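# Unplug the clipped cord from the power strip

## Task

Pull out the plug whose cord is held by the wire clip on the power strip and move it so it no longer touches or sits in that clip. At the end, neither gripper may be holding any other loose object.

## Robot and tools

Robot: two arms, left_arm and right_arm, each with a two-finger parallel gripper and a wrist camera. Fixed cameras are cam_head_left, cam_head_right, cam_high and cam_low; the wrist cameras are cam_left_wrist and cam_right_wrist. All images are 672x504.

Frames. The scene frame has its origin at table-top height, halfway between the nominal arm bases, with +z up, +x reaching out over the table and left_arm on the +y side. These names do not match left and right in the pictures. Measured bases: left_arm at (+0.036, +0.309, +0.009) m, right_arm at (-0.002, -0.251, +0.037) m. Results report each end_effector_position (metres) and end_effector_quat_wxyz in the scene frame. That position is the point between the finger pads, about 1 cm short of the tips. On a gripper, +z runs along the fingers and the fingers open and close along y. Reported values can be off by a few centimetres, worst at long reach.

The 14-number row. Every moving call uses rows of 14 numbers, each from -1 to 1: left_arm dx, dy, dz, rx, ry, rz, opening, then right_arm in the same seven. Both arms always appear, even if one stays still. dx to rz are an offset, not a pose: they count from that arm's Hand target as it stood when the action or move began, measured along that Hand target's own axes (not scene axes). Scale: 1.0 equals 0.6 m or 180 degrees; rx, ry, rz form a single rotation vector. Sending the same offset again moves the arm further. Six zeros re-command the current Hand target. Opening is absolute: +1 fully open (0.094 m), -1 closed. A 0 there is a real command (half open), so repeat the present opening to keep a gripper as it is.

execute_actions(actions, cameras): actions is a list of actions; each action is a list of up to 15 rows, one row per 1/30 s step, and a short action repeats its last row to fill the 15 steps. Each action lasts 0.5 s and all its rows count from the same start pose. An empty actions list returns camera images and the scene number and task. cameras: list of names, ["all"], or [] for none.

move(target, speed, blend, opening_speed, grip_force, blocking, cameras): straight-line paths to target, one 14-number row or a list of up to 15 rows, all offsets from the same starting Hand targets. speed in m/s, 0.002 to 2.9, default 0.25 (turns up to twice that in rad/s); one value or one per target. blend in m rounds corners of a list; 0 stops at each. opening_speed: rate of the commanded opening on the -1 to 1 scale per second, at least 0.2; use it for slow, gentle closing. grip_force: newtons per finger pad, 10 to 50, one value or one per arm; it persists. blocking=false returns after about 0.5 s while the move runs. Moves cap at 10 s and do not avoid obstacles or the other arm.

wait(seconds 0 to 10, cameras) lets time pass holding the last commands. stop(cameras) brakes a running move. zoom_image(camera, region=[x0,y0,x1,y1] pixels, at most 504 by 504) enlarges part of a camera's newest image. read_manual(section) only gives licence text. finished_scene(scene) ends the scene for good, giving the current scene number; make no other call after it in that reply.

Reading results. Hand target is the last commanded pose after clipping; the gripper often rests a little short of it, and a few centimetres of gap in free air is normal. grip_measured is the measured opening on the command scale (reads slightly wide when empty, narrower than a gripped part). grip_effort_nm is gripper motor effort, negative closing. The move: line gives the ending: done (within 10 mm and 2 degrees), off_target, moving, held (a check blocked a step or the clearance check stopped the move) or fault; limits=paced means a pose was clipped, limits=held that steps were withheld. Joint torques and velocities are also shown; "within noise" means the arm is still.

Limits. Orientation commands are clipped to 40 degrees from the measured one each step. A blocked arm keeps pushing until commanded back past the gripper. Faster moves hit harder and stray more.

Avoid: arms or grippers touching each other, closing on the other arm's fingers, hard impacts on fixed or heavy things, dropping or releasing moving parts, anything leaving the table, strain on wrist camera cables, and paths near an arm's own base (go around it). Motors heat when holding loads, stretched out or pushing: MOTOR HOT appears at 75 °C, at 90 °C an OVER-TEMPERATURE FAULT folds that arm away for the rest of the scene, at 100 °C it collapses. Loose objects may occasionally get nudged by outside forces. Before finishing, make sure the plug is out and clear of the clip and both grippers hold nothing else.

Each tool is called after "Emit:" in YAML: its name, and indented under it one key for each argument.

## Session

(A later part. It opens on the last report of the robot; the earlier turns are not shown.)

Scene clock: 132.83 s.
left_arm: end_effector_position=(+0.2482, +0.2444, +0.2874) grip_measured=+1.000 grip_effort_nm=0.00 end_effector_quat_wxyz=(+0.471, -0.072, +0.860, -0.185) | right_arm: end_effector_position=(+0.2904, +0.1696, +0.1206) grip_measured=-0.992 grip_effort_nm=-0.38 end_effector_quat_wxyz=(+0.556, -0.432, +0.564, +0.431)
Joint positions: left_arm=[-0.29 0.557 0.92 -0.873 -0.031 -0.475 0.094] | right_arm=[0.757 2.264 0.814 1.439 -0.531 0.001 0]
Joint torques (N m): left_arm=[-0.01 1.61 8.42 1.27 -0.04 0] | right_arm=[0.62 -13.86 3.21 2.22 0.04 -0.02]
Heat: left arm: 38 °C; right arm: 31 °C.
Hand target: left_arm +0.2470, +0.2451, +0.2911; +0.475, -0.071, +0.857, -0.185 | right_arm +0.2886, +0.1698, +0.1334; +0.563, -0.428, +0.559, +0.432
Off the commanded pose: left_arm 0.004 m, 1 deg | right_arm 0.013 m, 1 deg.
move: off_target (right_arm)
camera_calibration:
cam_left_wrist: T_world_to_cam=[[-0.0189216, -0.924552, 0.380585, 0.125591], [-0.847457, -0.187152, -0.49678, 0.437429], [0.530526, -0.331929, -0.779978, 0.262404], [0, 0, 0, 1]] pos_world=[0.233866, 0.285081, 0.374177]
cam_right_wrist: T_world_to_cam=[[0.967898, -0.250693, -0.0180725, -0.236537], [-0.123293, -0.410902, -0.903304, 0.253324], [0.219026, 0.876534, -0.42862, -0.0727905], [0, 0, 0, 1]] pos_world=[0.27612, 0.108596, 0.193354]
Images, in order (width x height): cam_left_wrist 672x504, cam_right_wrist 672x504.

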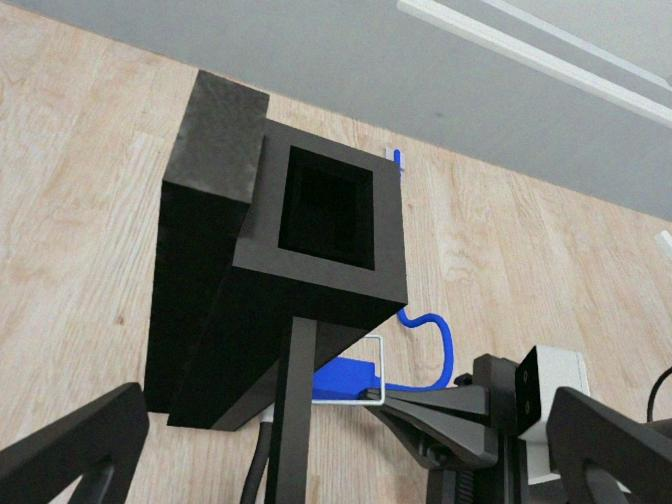

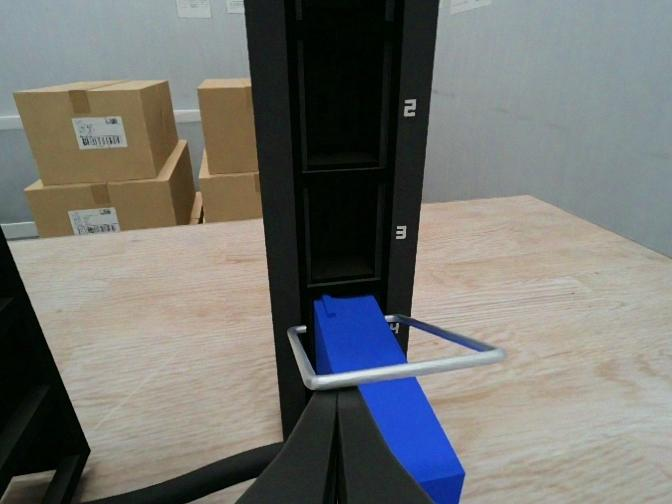

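Emit:
move:
  target:
    - [0,0,0,0,0,0,1,-0.078,0.009,0.026,0,0,0,-1]
    - [0,0,0,0,0,0,1,-0.1,0.02,0.06,0,0,0,-1]
    - [0,0,0,0,0,0,1,-0.1,0.027,0.08,0,0,0,-1]
  speed: 0.1
  blend: [0.01,0.01,0]
  cameras: ["cam_right_wrist","cam_left_wrist"]

Scene clock: 140.73 s.
left_arm: end_effector_position=(+0.2482, +0.2444, +0.2874) grip_measured=+1.000 grip_effort_nm=0.00 end_effector_quat_wxyz=(+0.471, -0.072, +0.860, -0.185) | right_arm: end_effector_position=(+0.2806, +0.2150, +0.1775) grip_measured=-0.992 grip_effort_nm=-0.38 end_effector_quat_wxyz=(+0.550, -0.434, +0.568, +0.432)
Joint positions: left_arm=[-0.29 0.557 0.92 -0.873 -0.031 -0.475 0.094] | right_arm=[0.859 2.098 0.937 1.136 -0.435 0.003 0]
Joint torques (N m): left_arm=[-0.01 1.59 8.39 1.29 -0.04 -0.01] | right_arm=[0.35 -12.07 8.35 2.22 0.1 -0.03]
Heat: left arm: 38 °C; right arm: 32 °C.
Hand target: left_arm +0.2470, +0.2451, +0.2911; +0.475, -0.071, +0.857, -0.185 | right_arm +0.2853, +0.2199, +0.1939; +0.563, -0.428, +0.559, +0.432
Off the commanded pose: left_arm 0.004 m, 1 deg | right_arm 0.018 m, 2 deg.
move: off_target (right_arm); blend cut to 0.0064 m at target 2
camera_calibration:
cam_left_wrist: T_world_to_cam=[[-0.0189216, -0.924552, 0.380585, 0.125591], [-0.847457, -0.187152, -0.49678, 0.437429], [0.530526, -0.331929, -0.779978, 0.262404], [0, 0, 0, 1]] pos_world=[0.233866, 0.285081, 0.374177]
cam_right_wrist: T_world_to_cam=[[0.969079, -0.245389, -0.0258849, -0.214761], [-0.130678, -0.421402, -0.897409, 0.325471], [0.209306, 0.873043, -0.440439, -0.0805872], [0, 0, 0, 1]] pos_world=[0.26752, 0.15481, 0.251028]
Images, in order (width x height): cam_left_wrist 672x504, cam_right_wrist 672x504.

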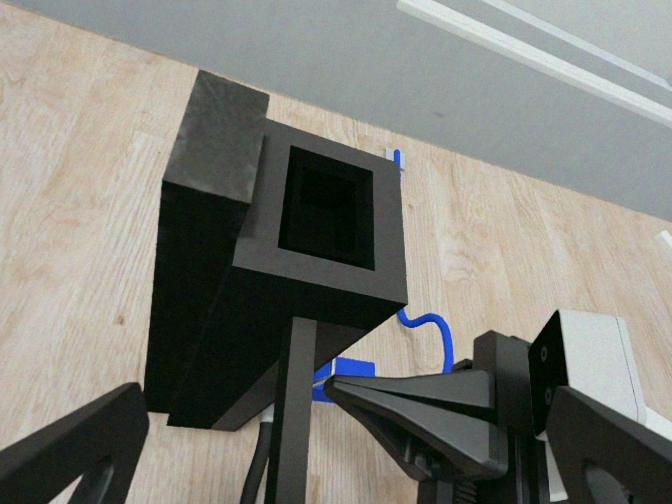

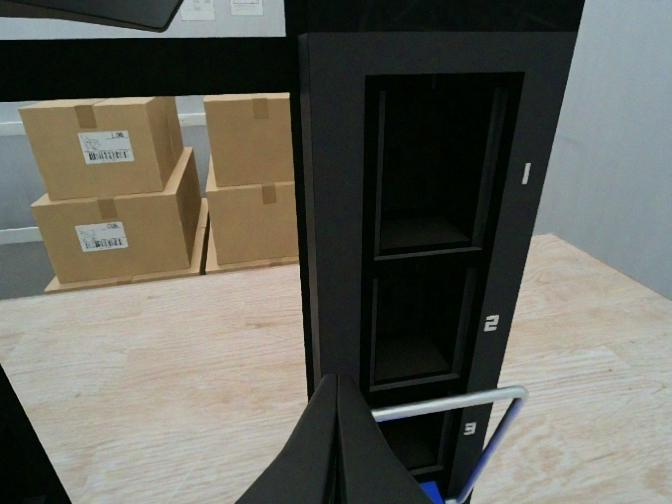

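Emit:
move:
  target:
    - [0,0,0,0,0,0,1,0,-0.025,0,0,0,0,-1]
    - [0,0,0,0,0,0,1,0,-0.022,0.035,0,0,0,-1]
    - [0,0,0,0,0,0,1,0,0,-0.13,0,0,0,-1]
  speed: 0.1
  cameras: ["cam_right_wrist","cam_left_wrist"]

Scene clock: 146.97 s.
left_arm: end_effector_position=(+0.2482, +0.2444, +0.2874) grip_measured=+1.000 grip_effort_nm=0.00 end_effector_quat_wxyz=(+0.471, -0.072, +0.860, -0.185) | right_arm: end_effector_position=(+0.2674, +0.1490, +0.1776) grip_measured=-0.992 grip_effort_nm=-0.39 end_effector_quat_wxyz=(+0.550, -0.430, +0.574, +0.428)
Joint positions: left_arm=[-0.29 0.557 0.92 -0.873 -0.031 -0.475 0.094] | right_arm=[0.765 1.947 0.675 1.241 -0.514 0.003 0]
Joint torques (N m): left_arm=[-0.05 1.58 8.31 1.28 -0.04 -0.02] | right_arm=[-0.38 -12.12 3.79 2.53 -0.11 -0.03]
Heat: left arm: 38 °C; right arm: 32 °C.
Hand target: left_arm +0.2470, +0.2451, +0.2911; +0.475, -0.071, +0.857, -0.185 | right_arm +0.2650, +0.1445, +0.1931; +0.564, -0.428, +0.559, +0.432
Off the commanded pose: left_arm 0.004 m, 1 deg | right_arm 0.016 m, 2 deg.
move: off_target (right_arm)
camera_calibration:
cam_left_wrist: T_world_to_cam=[[-0.0189216, -0.924552, 0.380585, 0.125591], [-0.847457, -0.187152, -0.49678, 0.437429], [0.530526, -0.331929, -0.779978, 0.262404], [0, 0, 0, 1]] pos_world=[0.233866, 0.285081, 0.374177]
cam_right_wrist: T_world_to_cam=[[0.965431, -0.258812, -0.0309877, -0.214289], [-0.142069, -0.42279, -0.895022, 0.298813], [0.218541, 0.868484, -0.444943, -0.0210988], [0, 0, 0, 1]] pos_world=[0.253944, 0.0891988, 0.251417]
Images, in order (width x height): cam_left_wrist 672x504, cam_right_wrist 672x504.

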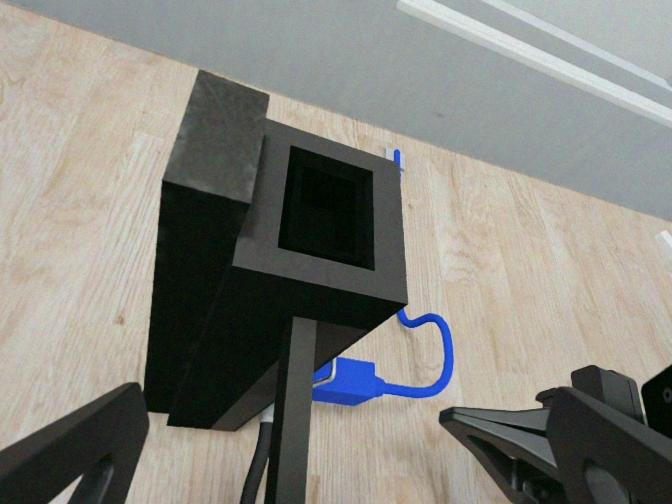

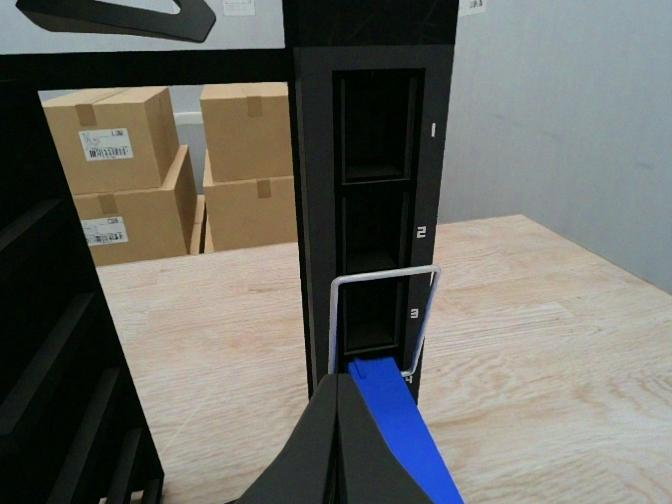

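Emit:
move:
  target: [0,0,0,0,0,0,1,0.035,-0.08,-0.022,-0.078,0.279,-0.037,0.3]
  speed: 0.3
  cameras: ["cam_right_wrist","cam_left_wrist"]

Scene clock: 159.83 s.
left_arm: end_effector_position=(+0.2482, +0.2444, +0.2874) grip_measured=+1.000 grip_effort_nm=0.00 end_effector_quat_wxyz=(+0.471, -0.072, +0.860, -0.185) | right_arm: end_effector_position=(+0.3030, +0.1140, +0.1653) grip_measured=+0.299 grip_effort_nm=0.09 end_effector_quat_wxyz=(-0.235, +0.662, -0.670, -0.240)
Joint positions: left_arm=[-0.29 0.557 0.92 -0.873 -0.031 -0.475 0.094] | right_arm=[0.66 1.933 1.552 -0.716 -0.513 -0.746 0.061]
Joint torques (N m): left_arm=[-0.05 1.58 8.34 1.26 -0.04 0] | right_arm=[0.13 -9.66 10.85 1.28 -0.3 -0.13]
Heat: left arm: 38 °C; right arm: 32 °C.
Hand target: left_arm +0.2470, +0.2451, +0.2911; +0.475, -0.071, +0.857, -0.185 | right_arm +0.3081, +0.1195, +0.1721; -0.243, +0.665, -0.664, -0.241
Off the commanded pose: left_arm 0.004 m, 1 deg | right_arm 0.010 m, 1 deg.
move: done
camera_calibration:
cam_left_wrist: T_world_to_cam=[[-0.0189216, -0.924552, 0.380585, 0.125591], [-0.847457, -0.187152, -0.49678, 0.437429], [0.530526, -0.331929, -0.779978, 0.262404], [0, 0, 0, 1]] pos_world=[0.233866, 0.285081, 0.374177]
cam_right_wrist: T_world_to_cam=[[0.999637, -0.0157292, -0.0218738, -0.297694], [-0.0206614, -0.968613, -0.247713, 0.196508], [-0.0172909, 0.248075, -0.968586, 0.224733], [0, 0, 0, 1]] pos_world=[0.305532, 0.129907, 0.25984]
Images, in order (width x height): cam_left_wrist 672x504, cam_right_wrist 672x504.

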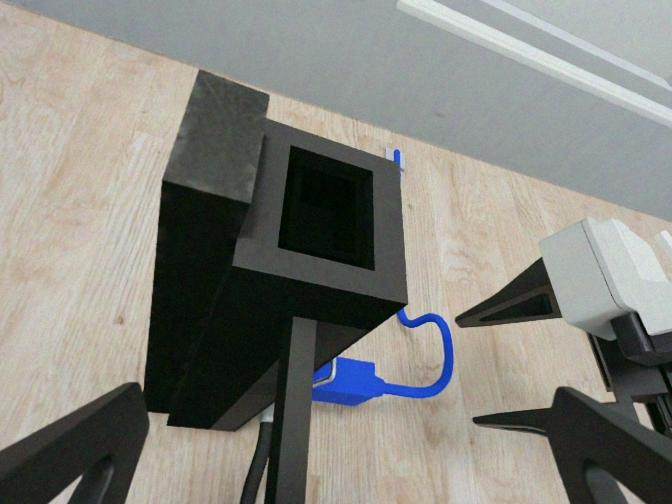

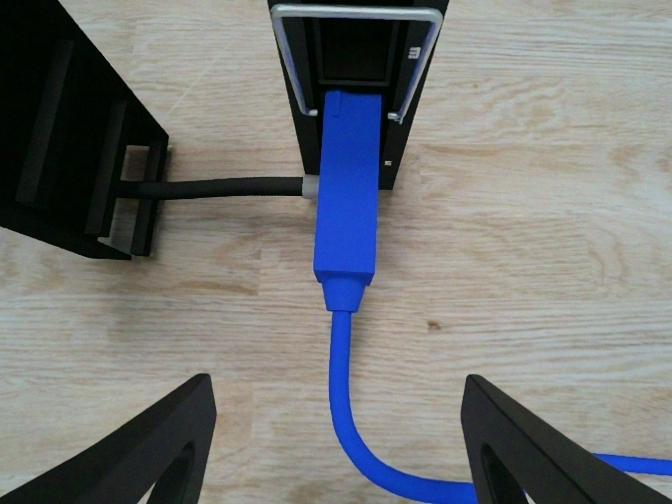

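Emit:
move:
  target:
    - [0,0,0,0,0,0,1,-0.005,-0.008,0.167,0,0,0,0.3]
    - [0,0,0,0,0,0,1,-0.005,-0.008,0.167,0,0,0,-1]
  speed: 0.15
  opening_speed: 1
  cameras: ["cam_right_wrist","cam_left_wrist"]

Scene clock: 166.07 s.
left_arm: end_effector_position=(+0.2482, +0.2444, +0.2874) grip_measured=+1.000 grip_effort_nm=0.00 end_effector_quat_wxyz=(+0.471, -0.072, +0.860, -0.185) | right_arm: end_effector_position=(+0.3066, +0.1752, +0.0889) grip_measured=-0.504 grip_effort_nm=-1.02 end_effector_quat_wxyz=(-0.226, +0.663, -0.673, -0.237)
Joint positions: left_arm=[-0.29 0.557 0.92 -0.873 -0.031 -0.475 0.094] | right_arm=[0.764 2.173 1.605 -0.5 -0.459 -0.646 0.023]
Joint torques (N m): left_arm=[-0.01 1.57 8.44 1.28 -0.04 -0.01] | right_arm=[0.39 -11.74 10.45 1.61 -0.27 -0.06]
Heat: left arm: 38 °C; right arm: 32 °C.
Hand target: left_arm +0.2470, +0.2451, +0.2911; +0.475, -0.071, +0.857, -0.185 | right_arm +0.3132, +0.1861, +0.0973; -0.243, +0.665, -0.664, -0.241
Off the commanded pose: left_arm 0.004 m, 1 deg | right_arm 0.015 m, 2 deg.
move: off_target (right_arm); target 2's new opening was sent with right_arm's hand 0.016 m and 2 deg from that target
camera_calibration:
cam_left_wrist: T_world_to_cam=[[-0.0189216, -0.924552, 0.380585, 0.125591], [-0.847457, -0.187152, -0.49678, 0.437429], [0.530526, -0.331929, -0.779978, 0.262404], [0, 0, 0, 1]] pos_world=[0.233866, 0.285081, 0.374177]
cam_right_wrist: T_world_to_cam=[[0.999389, -0.0153926, -0.0313931, -0.301115], [-0.0222155, -0.97289, -0.2302, 0.236628], [-0.0269986, 0.230756, -0.972637, 0.142074], [0, 0, 0, 1]] pos_world=[0.310023, 0.192793, 0.183205]
Images, in order (width x height): cam_left_wrist 672x504, cam_right_wrist 672x504.

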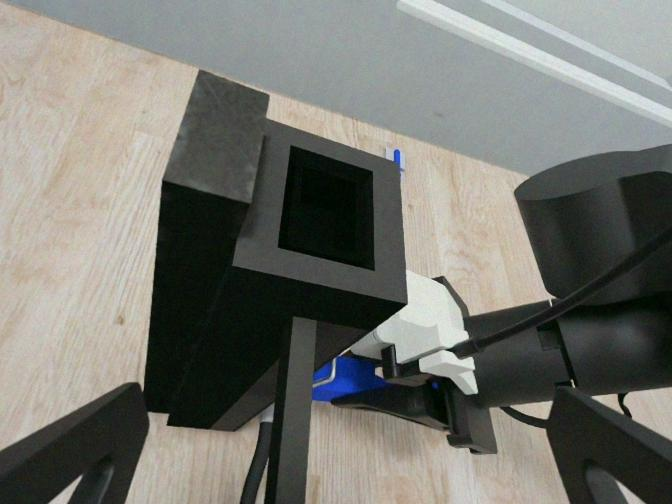

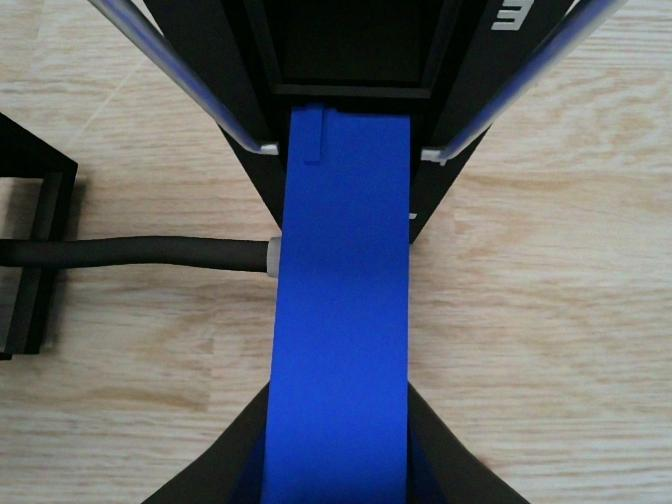

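Emit:
move:
  target: [0,0,0,0,0,0,1,0.18,-0.0,-0.15,0,0,0,-1]
  speed: 0.08
  cameras: ["cam_right_wrist","cam_head_right","cam_low"]

Scene clock: 172.23 s.
left_arm: end_effector_position=(+0.2482, +0.2444, +0.2874) grip_measured=+1.000 grip_effort_nm=0.00 end_effector_quat_wxyz=(+0.471, -0.072, +0.860, -0.185) | right_arm: end_effector_position=(+0.3171, +0.0438, +0.0788) grip_measured=-0.504 grip_effort_nm=-1.02 end_effector_quat_wxyz=(-0.225, +0.663, -0.676, -0.230)
Joint positions: left_arm=[-0.29 0.557 0.92 -0.873 -0.031 -0.475 0.094] | right_arm=[0.497 1.954 1.248 -0.501 -0.558 -0.926 0.023]
Joint torques (N m): left_arm=[0.01 1.59 8.36 1.28 -0.04 -0.01] | right_arm=[-0.14 -14.69 5.33 1.14 -0.54 -0.12]
Heat: left arm: 38 °C; right arm: 33 °C.
Hand target: left_arm +0.2470, +0.2451, +0.2911; +0.475, -0.071, +0.857, -0.185 | right_arm +0.3130, +0.0456, +0.0969; -0.243, +0.665, -0.664, -0.241
Off the commanded pose: left_arm 0.004 m, 1 deg | right_arm 0.019 m, 3 deg.
move: off_target (right_arm)
camera_calibration:
cam_right_wrist: T_world_to_cam=[[0.999502, -0.0206042, -0.0239198, -0.314255], [-0.0253529, -0.975343, -0.219234, 0.106953], [-0.0188129, 0.219731, -0.975379, 0.160923], [0, 0, 0, 1]] pos_world=[0.319837, 0.0624811, 0.172891]
Images, in order (width x height): cam_head_right 672x504, cam_low 672x504, cam_right_wrist 672x504.

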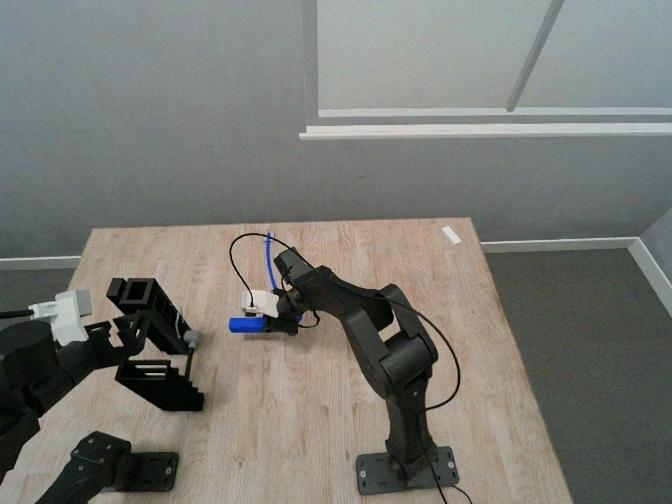

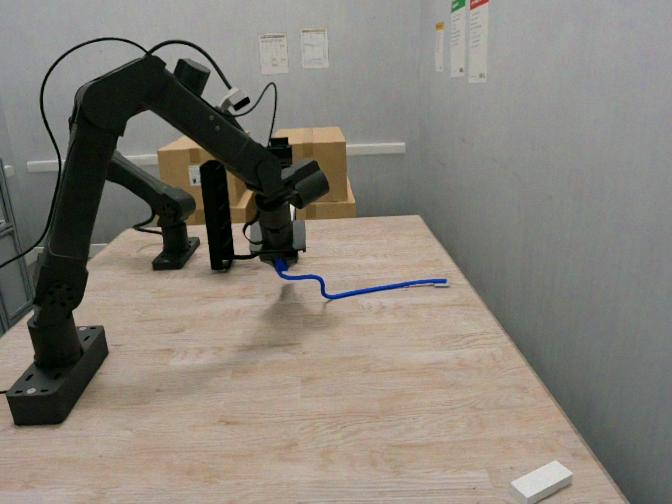

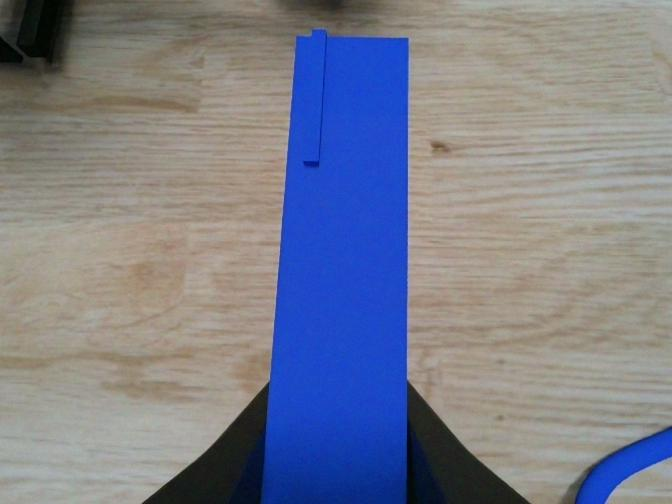

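Emit:
move:
  target: [0,0,0,0,0,0,1,0.053,0,0.064,0,0,0,-1]
  speed: 0.08
  cameras: ["cam_low","cam_left_wrist","cam_right_wrist"]

Emit:
zoom_image:
  camera: "cam_low"
  region: [220, 200, 340, 310]

Scene clock: 176.97 s.
left_arm: end_effector_position=(+0.2482, +0.2444, +0.2874) grip_measured=+1.000 grip_effort_nm=0.00 end_effector_quat_wxyz=(+0.471, -0.072, +0.860, -0.185) | right_arm: end_effector_position=(+0.3143, +0.0424, +0.0473) grip_measured=-0.504 grip_effort_nm=-1.02 end_effector_quat_wxyz=(-0.234, +0.665, -0.672, -0.228)
Joint positions: left_arm=[-0.29 0.557 0.92 -0.873 -0.031 -0.475 0.094] | right_arm=[0.497 1.995 1.157 -0.349 -0.559 -0.928 0.023]
Joint torques (N m): left_arm=[-0.05 1.58 8.36 1.28 -0.04 0] | right_arm=[-0.2 -9.8 5.23 1.53 -0.54 -0.1]
Heat: left arm: 38 °C; right arm: 34 °C.
Hand target: left_arm +0.2470, +0.2451, +0.2911; +0.475, -0.071, +0.857, -0.185 | right_arm +0.3131, +0.0458, +0.0469; -0.242, +0.665, -0.664, -0.241
Off the commanded pose: left_arm 0.004 m, 1 deg | right_arm 0.004 m, 2 deg.
move: done
camera_calibration:
cam_left_wrist: T_world_to_cam=[[-0.0189216, -0.924552, 0.380585, 0.125591], [-0.847457, -0.187152, -0.49678, 0.437429], [0.530526, -0.331929, -0.779978, 0.262404], [0, 0, 0, 1]] pos_world=[0.233866, 0.285081, 0.374177]
cam_right_wrist: T_world_to_cam=[[0.999816, -0.0179514, -0.00678671, -0.313349], [-0.0190301, -0.973107, -0.229565, 0.0969885], [-0.00248319, 0.229652, -0.97327, 0.124817], [0, 0, 0, 1]] pos_world=[0.315447, 0.0600908, 0.141619]
Images, in order (width x height): cam_low 672x504, cam_left_wrist 672x504, cam_right_wrist 672x504.

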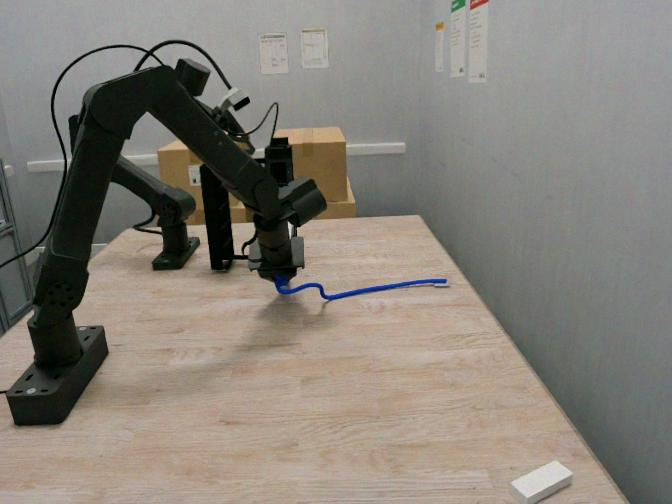

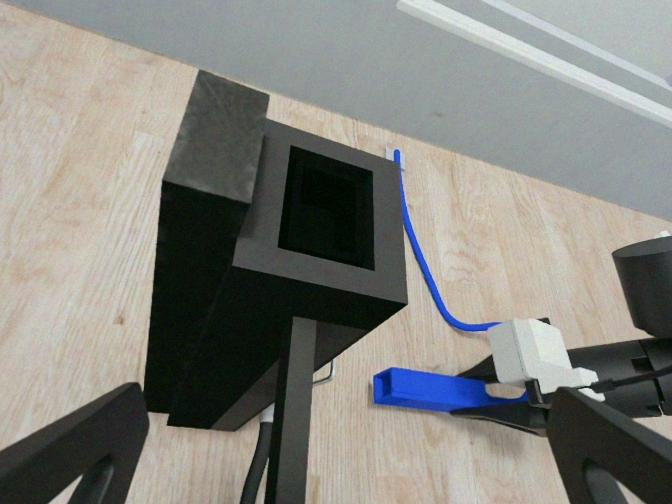

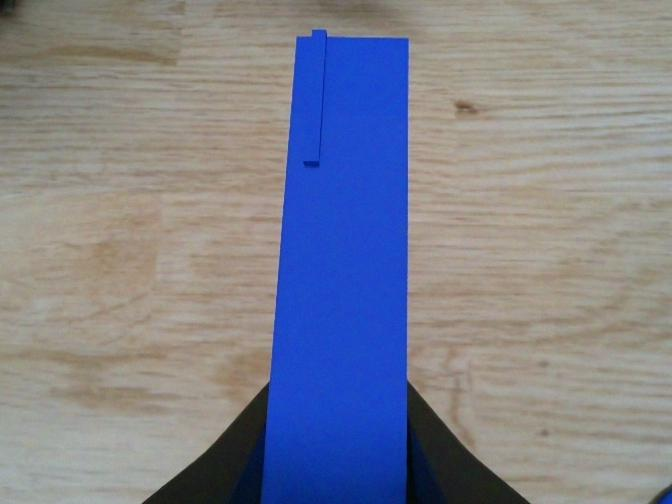

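Scaled by 4.200 from the camera's 672x504 image, which has a finer 960x720 frame.

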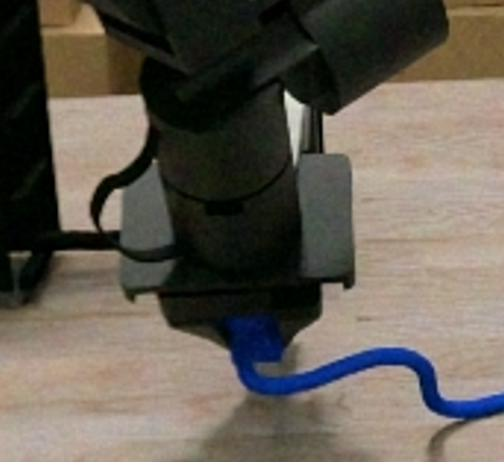

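Emit:
move:
  target: [0,0,0,0,0,0,1,0.016,0,0.02,0,0,0,-1]
  speed: 0.05

Scene clock: 182.93 s.
left_arm: end_effector_position=(+0.2482, +0.2444, +0.2874) grip_measured=+1.000 grip_effort_nm=0.00 end_effector_quat_wxyz=(+0.471, -0.072, +0.860, -0.185) | right_arm: end_effector_position=(+0.3148, +0.0427, +0.0332) grip_measured=-0.504 grip_effort_nm=-1.02 end_effector_quat_wxyz=(-0.235, +0.665, -0.671, -0.228)
Joint positions: left_arm=[-0.29 0.557 0.92 -0.873 -0.031 -0.475 0.094] | right_arm=[0.497 2.028 1.138 -0.296 -0.559 -0.928 0.023]
Joint torques (N m): left_arm=[0.01 1.59 8.38 1.26 -0.04 -0.01] | right_arm=[-0.12 -9.69 4.98 1.57 -0.54 -0.08]
Heat: left arm: 38 °C; right arm: 33 °C.
Hand target: left_arm +0.2470, +0.2451, +0.2911; +0.475, -0.071, +0.857, -0.185 | right_arm +0.3131, +0.0462, +0.0316; -0.242, +0.665, -0.664, -0.241
Off the commanded pose: left_arm 0.004 m, 1 deg | right_arm 0.004 m, 2 deg.
move: done

Not in contact yet.

Emit:
move:
  target: [0,0,0,0,0,0,1,0.02,0,0.024,0,0,0,-1]
  speed: 0.04

Scene clock: 185.47 s.
left_arm: end_effector_position=(+0.2482, +0.2444, +0.2874) grip_measured=+1.000 grip_effort_nm=0.00 end_effector_quat_wxyz=(+0.471, -0.072, +0.860, -0.185) | right_arm: end_effector_position=(+0.3153, +0.0453, +0.0203) grip_measured=-0.504 grip_effort_nm=-1.02 end_effector_quat_wxyz=(-0.240, +0.665, -0.668, -0.233)
Joint positions: left_arm=[-0.29 0.557 0.92 -0.873 -0.031 -0.475 0.094] | right_arm=[0.497 2.065 1.121 -0.233 -0.572 -0.928 0.023]
Joint torques (N m): left_arm=[0.03 1.55 8.36 1.28 -0.05 -0.01] | right_arm=[-0.09 -8.88 4.51 1.63 -0.4 -0.09]
Heat: left arm: 38 °C; right arm: 33 °C.
Hand target: left_arm +0.2470, +0.2451, +0.2911; +0.475, -0.071, +0.857, -0.185 | right_arm +0.3132, +0.0462, +0.0129; -0.242, +0.665, -0.664, -0.241
Off the commanded pose: left_arm 0.004 m, 1 deg | right_arm 0.008 m, 1 deg.
move: done

Emit:
move:
  target:
    - [0,0,0,0,0,0,1,-0.004,0,-0.005,0,0,0,-1]
    - [0,0,0,0,0,0,1,-0.004,0,-0.005,0,0,0,0.2]
    - [0,0,0,0,0,0,1,-0.004,0,-0.25,0,0,0,0.2]
  speed: 0.15
  opening_speed: 1.2
  cameras: ["cam_right_wrist","cam_left_wrist","cam_head_right"]

Scene clock: 192.50 s.
left_arm: end_effector_position=(+0.2482, +0.2444, +0.2874) grip_measured=+1.000 grip_effort_nm=0.00 end_effector_quat_wxyz=(+0.471, -0.072, +0.860, -0.185) | right_arm: end_effector_position=(+0.3061, -0.0531, +0.1090) grip_measured=+0.199 grip_effort_nm=0.08 end_effector_quat_wxyz=(-0.217, +0.662, -0.676, -0.240)
Joint positions: left_arm=[-0.29 0.557 0.92 -0.873 -0.031 -0.475 0.094] | right_arm=[0.245 1.792 1.176 -0.78 -0.638 -1.222 0.056]
Joint torques (N m): left_arm=[0.05 1.52 8.34 1.29 -0.04 0] | right_arm=[-0.21 -11.08 9.37 0.62 -0.57 -0.14]
Heat: left arm: 38 °C; right arm: 32 °C.
Hand target: left_arm +0.2470, +0.2451, +0.2911; +0.475, -0.071, +0.857, -0.185 | right_arm +0.3129, -0.0483, +0.1295; -0.243, +0.665, -0.664, -0.241
Off the commanded pose: left_arm 0.004 m, 1 deg | right_arm 0.022 m, 3 deg.
move: off_target (right_arm)
camera_calibration:
cam_left_wrist: T_world_to_cam=[[-0.0189216, -0.924552, 0.380585, 0.125591], [-0.847457, -0.187152, -0.49678, 0.437429], [0.530526, -0.331929, -0.779978, 0.262404], [0, 0, 0, 1]] pos_world=[0.233866, 0.285081, 0.374177]
cam_right_wrist: T_world_to_cam=[[0.998697, -0.0154333, -0.0486473, -0.301363], [-0.0258303, -0.974936, -0.22098, 0.0191444], [-0.0440176, 0.221949, -0.974064, 0.219092], [0, 0, 0, 1]] pos_world=[0.311109, -0.0346137, 0.20298]
Images, in order (width x height): cam_head_right 672x504, cam_left_wrist 672x504, cam_right_wrist 672x504.

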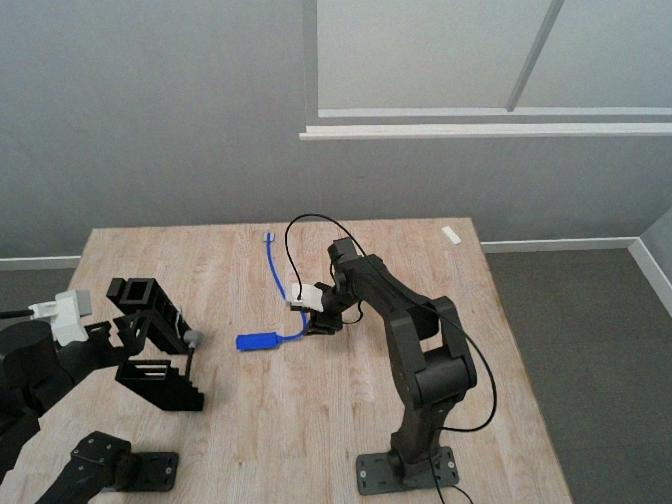

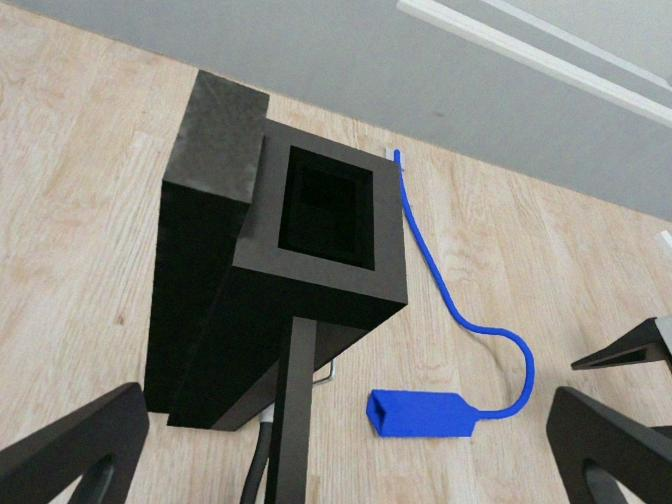

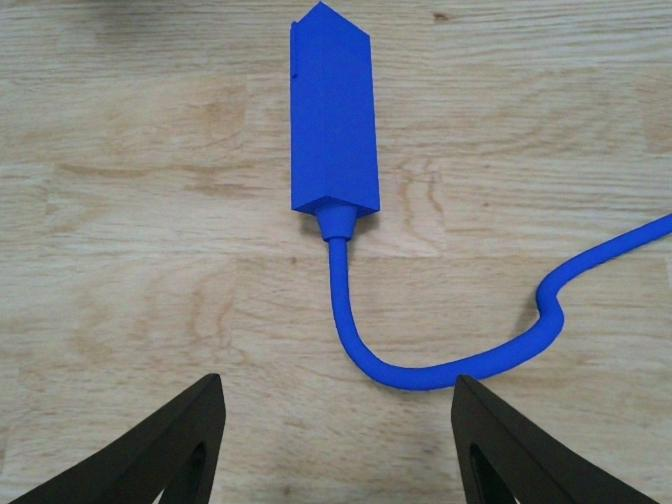

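Clear and released.

Emit:
finished_scene:
  scene: 2

The scene is finished: the task was done.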